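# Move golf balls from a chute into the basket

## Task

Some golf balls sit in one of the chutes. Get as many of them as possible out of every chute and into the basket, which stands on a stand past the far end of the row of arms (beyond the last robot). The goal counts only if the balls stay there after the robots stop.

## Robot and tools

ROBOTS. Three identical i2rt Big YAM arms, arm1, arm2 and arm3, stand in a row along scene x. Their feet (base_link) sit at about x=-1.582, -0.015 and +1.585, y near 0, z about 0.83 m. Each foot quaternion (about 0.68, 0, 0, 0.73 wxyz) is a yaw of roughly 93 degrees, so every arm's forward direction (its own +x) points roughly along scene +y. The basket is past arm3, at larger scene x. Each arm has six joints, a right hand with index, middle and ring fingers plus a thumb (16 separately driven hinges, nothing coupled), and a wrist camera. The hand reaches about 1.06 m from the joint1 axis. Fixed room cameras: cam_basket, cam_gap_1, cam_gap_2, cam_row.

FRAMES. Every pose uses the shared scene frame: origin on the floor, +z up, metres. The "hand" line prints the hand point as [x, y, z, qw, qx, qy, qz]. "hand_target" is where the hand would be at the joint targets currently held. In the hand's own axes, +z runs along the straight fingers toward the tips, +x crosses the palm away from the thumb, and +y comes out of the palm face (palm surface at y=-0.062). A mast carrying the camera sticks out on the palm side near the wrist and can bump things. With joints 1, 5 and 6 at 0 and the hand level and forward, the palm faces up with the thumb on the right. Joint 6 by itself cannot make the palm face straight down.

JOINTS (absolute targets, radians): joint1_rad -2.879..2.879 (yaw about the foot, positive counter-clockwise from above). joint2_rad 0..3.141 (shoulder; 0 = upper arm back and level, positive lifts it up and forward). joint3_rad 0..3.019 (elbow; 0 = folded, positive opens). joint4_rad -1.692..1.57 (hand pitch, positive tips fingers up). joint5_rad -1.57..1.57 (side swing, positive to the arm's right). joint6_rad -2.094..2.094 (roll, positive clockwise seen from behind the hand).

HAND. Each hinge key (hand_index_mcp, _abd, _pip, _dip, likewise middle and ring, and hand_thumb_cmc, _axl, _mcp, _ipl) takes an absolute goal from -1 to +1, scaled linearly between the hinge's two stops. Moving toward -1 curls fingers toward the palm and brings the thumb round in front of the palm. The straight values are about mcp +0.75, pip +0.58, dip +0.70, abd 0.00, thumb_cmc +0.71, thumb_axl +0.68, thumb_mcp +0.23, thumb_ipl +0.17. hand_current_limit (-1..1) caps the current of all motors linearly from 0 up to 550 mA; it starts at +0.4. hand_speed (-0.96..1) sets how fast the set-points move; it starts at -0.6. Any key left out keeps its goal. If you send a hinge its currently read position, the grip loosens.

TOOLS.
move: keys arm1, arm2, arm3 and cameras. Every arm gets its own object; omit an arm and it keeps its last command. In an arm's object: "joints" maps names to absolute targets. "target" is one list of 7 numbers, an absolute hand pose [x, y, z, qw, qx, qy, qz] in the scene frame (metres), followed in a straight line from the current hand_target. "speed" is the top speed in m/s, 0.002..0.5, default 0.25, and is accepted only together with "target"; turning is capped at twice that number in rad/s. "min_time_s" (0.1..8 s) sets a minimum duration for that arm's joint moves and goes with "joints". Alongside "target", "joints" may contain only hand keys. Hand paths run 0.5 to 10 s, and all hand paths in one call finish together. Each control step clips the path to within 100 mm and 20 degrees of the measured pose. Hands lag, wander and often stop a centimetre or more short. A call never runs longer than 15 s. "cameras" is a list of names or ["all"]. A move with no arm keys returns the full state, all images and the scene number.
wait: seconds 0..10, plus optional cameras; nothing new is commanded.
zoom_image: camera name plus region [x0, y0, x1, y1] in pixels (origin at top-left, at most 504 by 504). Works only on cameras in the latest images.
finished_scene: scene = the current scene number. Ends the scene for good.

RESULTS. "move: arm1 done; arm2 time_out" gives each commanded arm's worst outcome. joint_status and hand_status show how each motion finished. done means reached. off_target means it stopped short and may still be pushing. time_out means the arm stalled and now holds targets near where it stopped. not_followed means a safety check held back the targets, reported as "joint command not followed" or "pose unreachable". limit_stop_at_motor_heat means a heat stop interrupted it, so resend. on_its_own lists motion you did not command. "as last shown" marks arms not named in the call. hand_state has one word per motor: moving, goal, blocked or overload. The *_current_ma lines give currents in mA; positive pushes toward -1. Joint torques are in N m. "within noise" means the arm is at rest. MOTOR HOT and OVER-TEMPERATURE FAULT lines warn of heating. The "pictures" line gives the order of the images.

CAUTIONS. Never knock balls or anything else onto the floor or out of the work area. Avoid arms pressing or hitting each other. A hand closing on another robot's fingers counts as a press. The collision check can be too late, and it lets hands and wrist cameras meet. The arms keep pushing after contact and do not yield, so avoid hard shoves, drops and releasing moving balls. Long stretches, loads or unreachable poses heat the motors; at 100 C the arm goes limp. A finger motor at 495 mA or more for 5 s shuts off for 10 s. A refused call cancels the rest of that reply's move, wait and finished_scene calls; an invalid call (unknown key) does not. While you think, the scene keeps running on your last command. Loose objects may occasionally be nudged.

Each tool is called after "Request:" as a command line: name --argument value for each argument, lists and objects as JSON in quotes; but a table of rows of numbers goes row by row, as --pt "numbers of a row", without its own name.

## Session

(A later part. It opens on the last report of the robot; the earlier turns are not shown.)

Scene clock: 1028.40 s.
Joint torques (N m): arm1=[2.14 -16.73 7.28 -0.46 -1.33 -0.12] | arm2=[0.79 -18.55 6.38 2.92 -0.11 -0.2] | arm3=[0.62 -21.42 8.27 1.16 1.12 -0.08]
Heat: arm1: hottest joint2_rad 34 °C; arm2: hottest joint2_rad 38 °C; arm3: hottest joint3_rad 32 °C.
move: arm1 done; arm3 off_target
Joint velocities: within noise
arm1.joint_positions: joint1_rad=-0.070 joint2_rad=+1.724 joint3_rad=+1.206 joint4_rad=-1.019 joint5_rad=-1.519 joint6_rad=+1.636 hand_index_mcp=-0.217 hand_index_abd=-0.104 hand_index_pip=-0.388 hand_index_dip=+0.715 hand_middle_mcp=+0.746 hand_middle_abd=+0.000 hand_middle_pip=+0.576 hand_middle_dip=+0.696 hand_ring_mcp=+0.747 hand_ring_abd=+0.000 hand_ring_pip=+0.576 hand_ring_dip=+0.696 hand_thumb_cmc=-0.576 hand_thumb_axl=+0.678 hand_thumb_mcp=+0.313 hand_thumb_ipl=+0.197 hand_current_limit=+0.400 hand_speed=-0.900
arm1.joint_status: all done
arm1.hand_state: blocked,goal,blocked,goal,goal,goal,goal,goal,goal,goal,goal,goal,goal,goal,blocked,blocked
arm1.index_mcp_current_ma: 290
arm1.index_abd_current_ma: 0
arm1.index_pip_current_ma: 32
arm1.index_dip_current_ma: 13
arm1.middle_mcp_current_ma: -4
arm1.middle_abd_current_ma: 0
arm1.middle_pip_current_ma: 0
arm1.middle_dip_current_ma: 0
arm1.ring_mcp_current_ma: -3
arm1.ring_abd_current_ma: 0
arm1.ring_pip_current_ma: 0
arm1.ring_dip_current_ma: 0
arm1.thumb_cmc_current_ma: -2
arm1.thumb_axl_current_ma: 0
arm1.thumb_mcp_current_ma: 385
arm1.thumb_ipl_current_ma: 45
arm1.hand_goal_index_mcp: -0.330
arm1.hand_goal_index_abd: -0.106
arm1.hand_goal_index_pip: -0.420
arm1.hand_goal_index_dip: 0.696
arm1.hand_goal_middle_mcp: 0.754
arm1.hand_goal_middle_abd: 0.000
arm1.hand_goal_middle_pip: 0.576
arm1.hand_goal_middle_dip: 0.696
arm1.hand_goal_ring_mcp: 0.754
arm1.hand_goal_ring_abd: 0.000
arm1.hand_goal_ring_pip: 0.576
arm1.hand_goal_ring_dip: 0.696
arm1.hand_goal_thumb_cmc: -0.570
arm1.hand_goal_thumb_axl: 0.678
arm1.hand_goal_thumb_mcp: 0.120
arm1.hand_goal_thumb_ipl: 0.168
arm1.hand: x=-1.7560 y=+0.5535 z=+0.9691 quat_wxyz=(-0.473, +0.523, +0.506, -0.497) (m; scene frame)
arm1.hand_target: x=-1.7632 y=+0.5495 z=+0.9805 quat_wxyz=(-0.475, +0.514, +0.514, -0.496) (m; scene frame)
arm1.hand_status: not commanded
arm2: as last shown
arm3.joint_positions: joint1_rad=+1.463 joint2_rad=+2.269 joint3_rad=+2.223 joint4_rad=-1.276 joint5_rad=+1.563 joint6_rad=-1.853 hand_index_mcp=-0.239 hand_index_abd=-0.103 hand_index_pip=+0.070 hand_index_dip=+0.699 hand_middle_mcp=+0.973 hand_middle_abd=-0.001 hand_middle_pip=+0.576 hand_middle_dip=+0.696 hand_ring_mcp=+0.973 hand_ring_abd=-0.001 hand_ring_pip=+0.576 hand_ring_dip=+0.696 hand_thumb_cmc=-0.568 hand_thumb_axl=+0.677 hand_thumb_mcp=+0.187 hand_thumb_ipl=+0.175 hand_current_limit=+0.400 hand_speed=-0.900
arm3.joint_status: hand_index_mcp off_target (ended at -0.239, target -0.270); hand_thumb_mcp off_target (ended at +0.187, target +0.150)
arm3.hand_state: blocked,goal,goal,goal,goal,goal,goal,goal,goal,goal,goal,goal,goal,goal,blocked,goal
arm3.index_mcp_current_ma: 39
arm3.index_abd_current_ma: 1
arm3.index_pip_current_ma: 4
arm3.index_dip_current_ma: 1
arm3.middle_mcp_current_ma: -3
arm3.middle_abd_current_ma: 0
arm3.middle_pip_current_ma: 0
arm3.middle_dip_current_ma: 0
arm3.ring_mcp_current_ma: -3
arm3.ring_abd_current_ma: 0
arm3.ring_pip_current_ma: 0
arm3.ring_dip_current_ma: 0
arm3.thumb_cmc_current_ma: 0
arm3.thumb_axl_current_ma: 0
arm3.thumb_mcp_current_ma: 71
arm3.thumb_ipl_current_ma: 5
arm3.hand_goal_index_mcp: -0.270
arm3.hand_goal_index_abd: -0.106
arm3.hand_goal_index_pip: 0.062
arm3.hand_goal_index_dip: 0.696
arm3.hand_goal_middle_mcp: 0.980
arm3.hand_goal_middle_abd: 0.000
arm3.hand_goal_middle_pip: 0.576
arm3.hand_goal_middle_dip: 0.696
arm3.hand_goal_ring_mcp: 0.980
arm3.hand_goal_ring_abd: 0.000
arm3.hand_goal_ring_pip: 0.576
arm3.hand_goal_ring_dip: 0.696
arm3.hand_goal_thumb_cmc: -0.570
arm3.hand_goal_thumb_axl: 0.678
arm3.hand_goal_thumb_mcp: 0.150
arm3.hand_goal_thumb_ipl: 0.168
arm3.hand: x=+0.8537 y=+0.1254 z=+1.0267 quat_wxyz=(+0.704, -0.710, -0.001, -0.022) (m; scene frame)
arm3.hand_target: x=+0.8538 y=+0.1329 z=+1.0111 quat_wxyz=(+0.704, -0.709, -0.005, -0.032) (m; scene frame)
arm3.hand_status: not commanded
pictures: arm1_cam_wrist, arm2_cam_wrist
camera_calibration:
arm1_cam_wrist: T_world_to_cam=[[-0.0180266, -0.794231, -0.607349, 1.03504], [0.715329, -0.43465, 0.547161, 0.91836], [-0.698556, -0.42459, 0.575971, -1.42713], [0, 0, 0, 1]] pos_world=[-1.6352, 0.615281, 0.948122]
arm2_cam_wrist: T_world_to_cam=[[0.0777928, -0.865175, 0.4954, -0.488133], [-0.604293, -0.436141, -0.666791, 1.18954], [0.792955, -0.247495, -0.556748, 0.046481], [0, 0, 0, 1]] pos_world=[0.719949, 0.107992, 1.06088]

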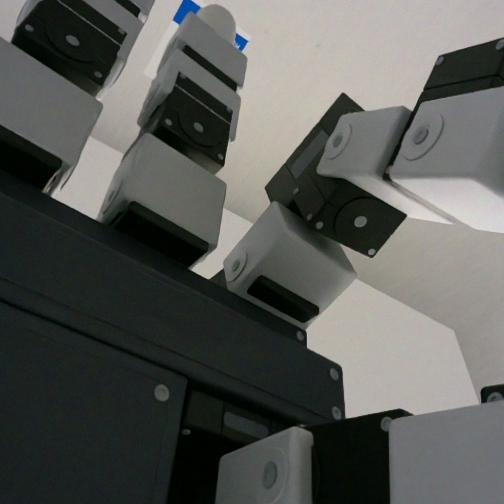

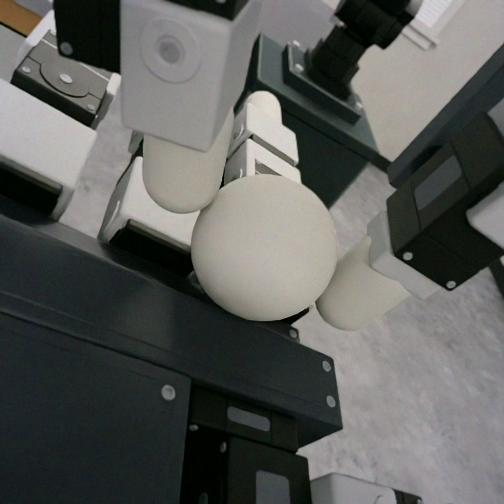

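Request:
move --arm1 '{"joints":{"joint2_rad":1.2,"joint3_rad":1.25,"joint4_rad":-1.6},"min_time_s":4}' --arm3 '{"joints":{"hand_index_mcp":-0.38,"hand_thumb_mcp":0.06,"hand_index_pip":0.03,"hand_thumb_ipl":0.14}}' --cameras '["arm2_cam_wrist"]'

Request:
move --arm1 '{"joints":{"joint1_rad":-0.8,"joint2_rad":1.3,"joint3_rad":1.65,"joint4_rad":-1.6,"joint5_rad":-0.4,"joint6_rad":0.5},"min_time_s":6}' --arm3 '{"joints":{"joint3_rad":2.4,"joint4_rad":-1.40},"min_time_s":3}' --cameras '["arm1_cam_wrist","arm2_cam_wrist","arm3_cam_wrist"]'

Scene clock: 1037.67 s.
Joint torques (N m): arm1=[2.14 -9.41 12.01 -0.61 -1.33 -0.11] | arm2=[0.73 -18.78 6.39 2.84 -0.08 -0.22] | arm3=[0.56 -21.48 8.25 1.17 1.13 -0.08]
Heat: arm1: hottest joint2_rad 34 °C; arm2: hottest joint2_rad 38 °C; arm3: hottest joint2_rad 32 °C.
move: arm1 done; arm3 off_target
Joint velocities: within noise
arm1.joint_positions: joint1_rad=-0.070 joint2_rad=+1.214 joint3_rad=+1.206 joint4_rad=-1.589 joint5_rad=-1.519 joint6_rad=+1.636 hand_index_mcp=-0.217 hand_index_abd=-0.104 hand_index_pip=-0.388 hand_index_dip=+0.715 hand_middle_mcp=+0.746 hand_middle_abd=+0.000 hand_middle_pip=+0.576 hand_middle_dip=+0.696 hand_ring_mcp=+0.747 hand_ring_abd=+0.000 hand_ring_pip=+0.576 hand_ring_dip=+0.696 hand_thumb_cmc=-0.577 hand_thumb_axl=+0.678 hand_thumb_mcp=+0.313 hand_thumb_ipl=+0.197 hand_current_limit=+0.400 hand_speed=-0.900
arm1.joint_status: all done
arm1.hand_state: blocked,goal,blocked,goal,goal,goal,goal,goal,goal,goal,goal,goal,goal,goal,blocked,blocked
arm1.index_mcp_current_ma: 290
arm1.index_abd_current_ma: 0
arm1.index_pip_current_ma: 32
arm1.index_dip_current_ma: 13
arm1.middle_mcp_current_ma: -4
arm1.middle_abd_current_ma: 0
arm1.middle_pip_current_ma: 0
arm1.middle_dip_current_ma: 0
arm1.ring_mcp_current_ma: -3
arm1.ring_abd_current_ma: 0
arm1.ring_pip_current_ma: 0
arm1.ring_dip_current_ma: 0
arm1.thumb_cmc_current_ma: -2
arm1.thumb_axl_current_ma: 0
arm1.thumb_mcp_current_ma: 385
arm1.thumb_ipl_current_ma: 45
arm1.hand_goal_index_mcp: -0.330
arm1.hand_goal_index_abd: -0.106
arm1.hand_goal_index_pip: -0.420
arm1.hand_goal_index_dip: 0.696
arm1.hand_goal_middle_mcp: 0.754
arm1.hand_goal_middle_abd: 0.000
arm1.hand_goal_middle_pip: 0.576
arm1.hand_goal_middle_dip: 0.696
arm1.hand_goal_ring_mcp: 0.754
arm1.hand_goal_ring_abd: 0.000
arm1.hand_goal_ring_pip: 0.576
arm1.hand_goal_ring_dip: 0.696
arm1.hand_goal_thumb_cmc: -0.570
arm1.hand_goal_thumb_axl: 0.678
arm1.hand_goal_thumb_mcp: 0.120
arm1.hand_goal_thumb_ipl: 0.168
arm1.hand: x=-1.7562 y=+0.4020 z=+1.1731 quat_wxyz=(-0.457, +0.537, +0.491, -0.511) (m; scene frame)
arm1.hand_target: x=-1.7612 y=+0.4022 z=+1.1934 quat_wxyz=(-0.468, +0.520, +0.508, -0.503) (m; scene frame)
arm1.hand_status: not commanded
arm2: as last shown
arm2.joint_positions: joint1_rad=-1.476 joint2_rad=+2.358 joint3_rad=+1.677 joint4_rad=+0.798 joint5_rad=-0.001 joint6_rad=+0.122 hand_index_mcp=+0.759 hand_index_abd=+0.001 hand_index_pip=+0.576 hand_index_dip=+0.694 hand_middle_mcp=+0.758 hand_middle_abd=-0.003 hand_middle_pip=+0.576 hand_middle_dip=+0.694 hand_ring_mcp=+0.759 hand_ring_abd=+0.001 hand_ring_pip=+0.576 hand_ring_dip=+0.693 hand_thumb_cmc=+0.722 hand_thumb_axl=+0.677 hand_thumb_mcp=+0.226 hand_thumb_ipl=+0.168 hand_current_limit=+0.400 hand_speed=-0.850
arm2.hand: x=+0.8547 y=+0.0691 z=+1.0394 quat_wxyz=(+0.450, +0.468, +0.480, +0.590) (m; scene frame)
arm2.hand_target: x=+0.8541 y=+0.0573 z=+1.0356 quat_wxyz=(+0.459, +0.466, +0.476, +0.588) (m; scene frame)
arm3.joint_positions: joint1_rad=+1.463 joint2_rad=+2.269 joint3_rad=+2.223 joint4_rad=-1.276 joint5_rad=+1.563 joint6_rad=-1.853 hand_index_mcp=-0.244 hand_index_abd=-0.103 hand_index_pip=+0.070 hand_index_dip=+0.715 hand_middle_mcp=+0.973 hand_middle_abd=-0.001 hand_middle_pip=+0.576 hand_middle_dip=+0.696 hand_ring_mcp=+0.973 hand_ring_abd=-0.001 hand_ring_pip=+0.576 hand_ring_dip=+0.696 hand_thumb_cmc=-0.568 hand_thumb_axl=+0.677 hand_thumb_mcp=+0.175 hand_thumb_ipl=+0.173 hand_current_limit=+0.400 hand_speed=-0.900
arm3.joint_status: hand_index_mcp off_target (ended at -0.244, target -0.380); hand_index_pip off_target (ended at +0.070, target +0.030); hand_thumb_mcp off_target (ended at +0.175, target +0.060); hand_thumb_ipl off_target (ended at +0.173, target +0.140)
arm3.hand_state: blocked,goal,blocked,goal,goal,goal,goal,goal,goal,goal,goal,goal,goal,goal,blocked,blocked
arm3.index_mcp_current_ma: 385
arm3.index_abd_current_ma: 1
arm3.index_pip_current_ma: 54
arm3.index_dip_current_ma: 17
arm3.middle_mcp_current_ma: -3
arm3.middle_abd_current_ma: 0
arm3.middle_pip_current_ma: 0
arm3.middle_dip_current_ma: 0
arm3.ring_mcp_current_ma: -3
arm3.ring_abd_current_ma: 0
arm3.ring_pip_current_ma: 0
arm3.ring_dip_current_ma: 0
arm3.thumb_cmc_current_ma: 0
arm3.thumb_axl_current_ma: 0
arm3.thumb_mcp_current_ma: 385
arm3.thumb_ipl_current_ma: 64
arm3.hand_goal_index_mcp: -0.380
arm3.hand_goal_index_abd: -0.106
arm3.hand_goal_index_pip: 0.030
arm3.hand_goal_index_dip: 0.696
arm3.hand_goal_middle_mcp: 0.980
arm3.hand_goal_middle_abd: 0.000
arm3.hand_goal_middle_pip: 0.576
arm3.hand_goal_middle_dip: 0.696
arm3.hand_goal_ring_mcp: 0.980
arm3.hand_goal_ring_abd: 0.000
arm3.hand_goal_ring_pip: 0.576
arm3.hand_goal_ring_dip: 0.696
arm3.hand_goal_thumb_cmc: -0.570
arm3.hand_goal_thumb_axl: 0.678
arm3.hand_goal_thumb_mcp: 0.060
arm3.hand_goal_thumb_ipl: 0.140
arm3.hand: x=+0.8537 y=+0.1254 z=+1.0267 quat_wxyz=(+0.704, -0.710, -0.001, -0.022) (m; scene frame)
arm3.hand_target: x=+0.8538 y=+0.1329 z=+1.0111 quat_wxyz=(+0.704, -0.709, -0.005, -0.032) (m; scene frame)
arm3.hand_status: not commanded
pictures: arm2_cam_wrist
camera_calibration:
arm2_cam_wrist: T_world_to_cam=[[0.0787151, -0.864836, 0.495845, -0.489299], [-0.60376, -0.437149, -0.666614, 1.18902], [0.79327, -0.246899, -0.556564, 0.0460733], [0, 0, 0, 1]] pos_world=[0.719848, 0.10799, 1.06088]

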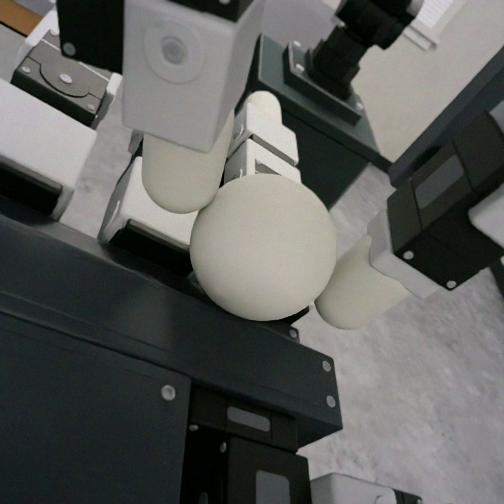

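Scene clock: 1044.30 s.
Joint torques (N m): arm1=[-0.03 -9.41 13.7 0.36 -0.23 -0.28] | arm2=[0.85 -18.84 6.42 2.91 -0.05 -0.21] | arm3=[0.56 -21.54 12.72 0.43 1.12 -0.08]
Heat: arm1: hottest joint2_rad 34 °C; arm2: hottest joint2_rad 38 °C; arm3: hottest joint3_rad 33 °C.
move: arm1 done; arm3 done
Joint velocities: within noise
arm1.joint_positions: joint1_rad=-0.785 joint2_rad=+1.292 joint3_rad=+1.590 joint4_rad=-1.589 joint5_rad=-0.403 joint6_rad=+0.513 hand_index_mcp=-0.217 hand_index_abd=-0.100 hand_index_pip=-0.386 hand_index_dip=+0.715 hand_middle_mcp=+0.750 hand_middle_abd=+0.000 hand_middle_pip=+0.576 hand_middle_dip=+0.696 hand_ring_mcp=+0.750 hand_ring_abd=+0.000 hand_ring_pip=+0.576 hand_ring_dip=+0.696 hand_thumb_cmc=-0.577 hand_thumb_axl=+0.678 hand_thumb_mcp=+0.311 hand_thumb_ipl=+0.197 hand_current_limit=+0.400 hand_speed=-0.900
arm1.joint_status: all done
arm1.hand_state: blocked,goal,blocked,goal,goal,goal,goal,goal,goal,goal,goal,goal,goal,goal,blocked,blocked
arm1.index_mcp_current_ma: 290
arm1.index_abd_current_ma: 1
arm1.index_pip_current_ma: 34
arm1.index_dip_current_ma: 14
arm1.middle_mcp_current_ma: -1
arm1.middle_abd_current_ma: 0
arm1.middle_pip_current_ma: 0
arm1.middle_dip_current_ma: 0
arm1.ring_mcp_current_ma: -1
arm1.ring_abd_current_ma: 0
arm1.ring_pip_current_ma: 0
arm1.ring_dip_current_ma: 0
arm1.thumb_cmc_current_ma: -2
arm1.thumb_axl_current_ma: 0
arm1.thumb_mcp_current_ma: 385
arm1.thumb_ipl_current_ma: 45
arm1.hand_goal_index_mcp: -0.330
arm1.hand_goal_index_abd: -0.106
arm1.hand_goal_index_pip: -0.420
arm1.hand_goal_index_dip: 0.696
arm1.hand_goal_middle_mcp: 0.754
arm1.hand_goal_middle_abd: 0.000
arm1.hand_goal_middle_pip: 0.576
arm1.hand_goal_middle_dip: 0.696
arm1.hand_goal_ring_mcp: 0.754
arm1.hand_goal_ring_abd: 0.000
arm1.hand_goal_ring_pip: 0.576
arm1.hand_goal_ring_dip: 0.696
arm1.hand_goal_thumb_cmc: -0.570
arm1.hand_goal_thumb_axl: 0.678
arm1.hand_goal_thumb_mcp: 0.120
arm1.hand_goal_thumb_ipl: 0.168
arm1.hand: x=-1.2824 y=+0.4738 z=+1.2306 quat_wxyz=(-0.178, +0.533, +0.813, +0.153) (m; scene frame)
arm1.hand_target: x=-1.2729 y=+0.4748 z=+1.2557 quat_wxyz=(-0.172, +0.529, +0.813, +0.175) (m; scene frame)
arm1.hand_status: not commanded
arm2: as last shown
arm2.joint_positions: joint1_rad=-1.476 joint2_rad=+2.359 joint3_rad=+1.677 joint4_rad=+0.798 joint5_rad=-0.001 joint6_rad=+0.122 hand_index_mcp=+0.759 hand_index_abd=+0.001 hand_index_pip=+0.576 hand_index_dip=+0.694 hand_middle_mcp=+0.758 hand_middle_abd=-0.003 hand_middle_pip=+0.576 hand_middle_dip=+0.694 hand_ring_mcp=+0.759 hand_ring_abd=+0.001 hand_ring_pip=+0.576 hand_ring_dip=+0.693 hand_thumb_cmc=+0.722 hand_thumb_axl=+0.677 hand_thumb_mcp=+0.226 hand_thumb_ipl=+0.168 hand_current_limit=+0.400 hand_speed=-0.850
arm2.middle_mcp_current_ma: 38
arm2.hand: x=+0.8547 y=+0.0691 z=+1.0384 quat_wxyz=(+0.450, +0.468, +0.480, +0.590) (m; scene frame)
arm2.hand_target: x=+0.8541 y=+0.0573 z=+1.0358 quat_wxyz=(+0.459, +0.466, +0.475, +0.588) (m; scene frame)
arm3.joint_positions: joint1_rad=+1.463 joint2_rad=+2.269 joint3_rad=+2.345 joint4_rad=-1.393 joint5_rad=+1.563 joint6_rad=-1.853 hand_index_mcp=-0.244 hand_index_abd=-0.103 hand_index_pip=+0.078 hand_index_dip=+0.722 hand_middle_mcp=+0.973 hand_middle_abd=-0.001 hand_middle_pip=+0.576 hand_middle_dip=+0.696 hand_ring_mcp=+0.973 hand_ring_abd=-0.001 hand_ring_pip=+0.576 hand_ring_dip=+0.696 hand_thumb_cmc=-0.567 hand_thumb_axl=+0.677 hand_thumb_mcp=+0.167 hand_thumb_ipl=+0.173 hand_current_limit=+0.400 hand_speed=-0.900
arm3.joint_status: all done
arm3.hand_state: blocked,goal,blocked,blocked,goal,goal,goal,goal,goal,goal,goal,goal,goal,goal,blocked,blocked
arm3.index_mcp_current_ma: 385
arm3.index_abd_current_ma: 1
arm3.index_pip_current_ma: 72
arm3.index_dip_current_ma: 27
arm3.middle_mcp_current_ma: -3
arm3.middle_abd_current_ma: 0
arm3.middle_pip_current_ma: 0
arm3.middle_dip_current_ma: 0
arm3.ring_mcp_current_ma: -3
arm3.ring_abd_current_ma: 0
arm3.ring_pip_current_ma: 0
arm3.ring_dip_current_ma: 0
arm3.thumb_cmc_current_ma: 1
arm3.thumb_axl_current_ma: 0
arm3.thumb_mcp_current_ma: 385
arm3.thumb_ipl_current_ma: 64
arm3.hand_goal_index_mcp: -0.380
arm3.hand_goal_index_abd: -0.106
arm3.hand_goal_index_pip: 0.030
arm3.hand_goal_index_dip: 0.696
arm3.hand_goal_middle_mcp: 0.980
arm3.hand_goal_middle_abd: 0.000
arm3.hand_goal_middle_pip: 0.576
arm3.hand_goal_middle_dip: 0.696
arm3.hand_goal_ring_mcp: 0.980
arm3.hand_goal_ring_abd: 0.000
arm3.hand_goal_ring_pip: 0.576
arm3.hand_goal_ring_dip: 0.696
arm3.hand_goal_thumb_cmc: -0.570
arm3.hand_goal_thumb_axl: 0.678
arm3.hand_goal_thumb_mcp: 0.060
arm3.hand_goal_thumb_ipl: 0.140
arm3.hand: x=+0.8535 y=+0.1254 z=+1.0737 quat_wxyz=(+0.704, -0.710, +0.001, -0.020) (m; scene frame)
arm3.hand_target: x=+0.8481 y=+0.1331 z=+1.0813 quat_wxyz=(+0.705, -0.709, +0.011, -0.016) (m; scene frame)
arm3.hand_status: not commanded
pictures: arm1_cam_wrist, arm2_cam_wrist, arm3_cam_wrist
camera_calibration:
arm1_cam_wrist: T_world_to_cam=[[0.862285, -0.351687, -0.364391, 1.75925], [-0.18306, -0.887342, 0.423218, -0.383342], [-0.47218, -0.29823, -0.829521, 0.679254], [0, 0, 0, 1]] pos_world=[-1.26642, 0.481123, 1.36675]
arm2_cam_wrist: T_world_to_cam=[[0.0792275, -0.86476, 0.495897, -0.489257], [-0.604476, -0.437243, -0.665903, 1.18836], [0.792674, -0.247, -0.557368, 0.0468667], [0, 0, 0, 1]] pos_world=[0.71995, 0.10809, 1.06008]
arm3_cam_wrist: T_world_to_cam=[[-0.777184, 0.0125306, -0.629149, 1.3698], [-0.436788, -0.730464, 0.525013, -0.148238], [-0.452992, 0.682836, 0.573178, -0.190265], [0, 0, 0, 1]] pos_world=[0.913647, 0.00447285, 1.04869]

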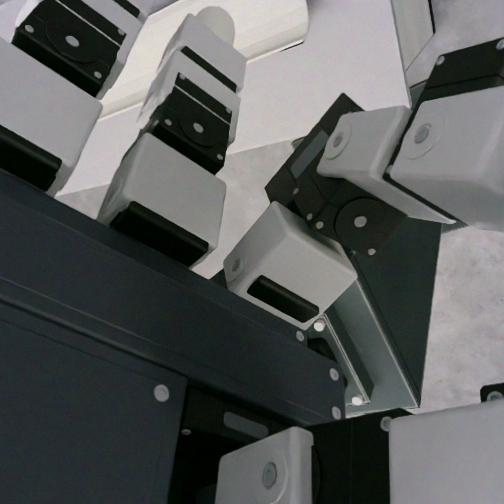

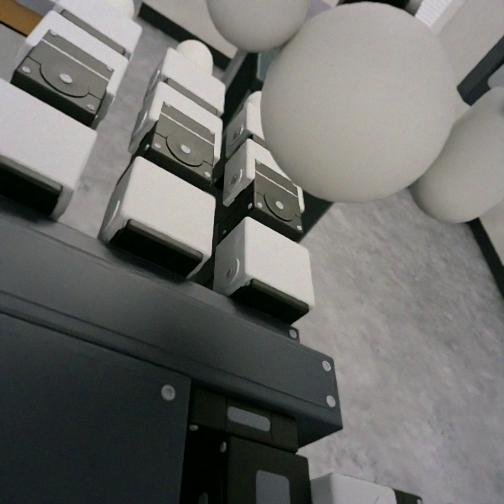

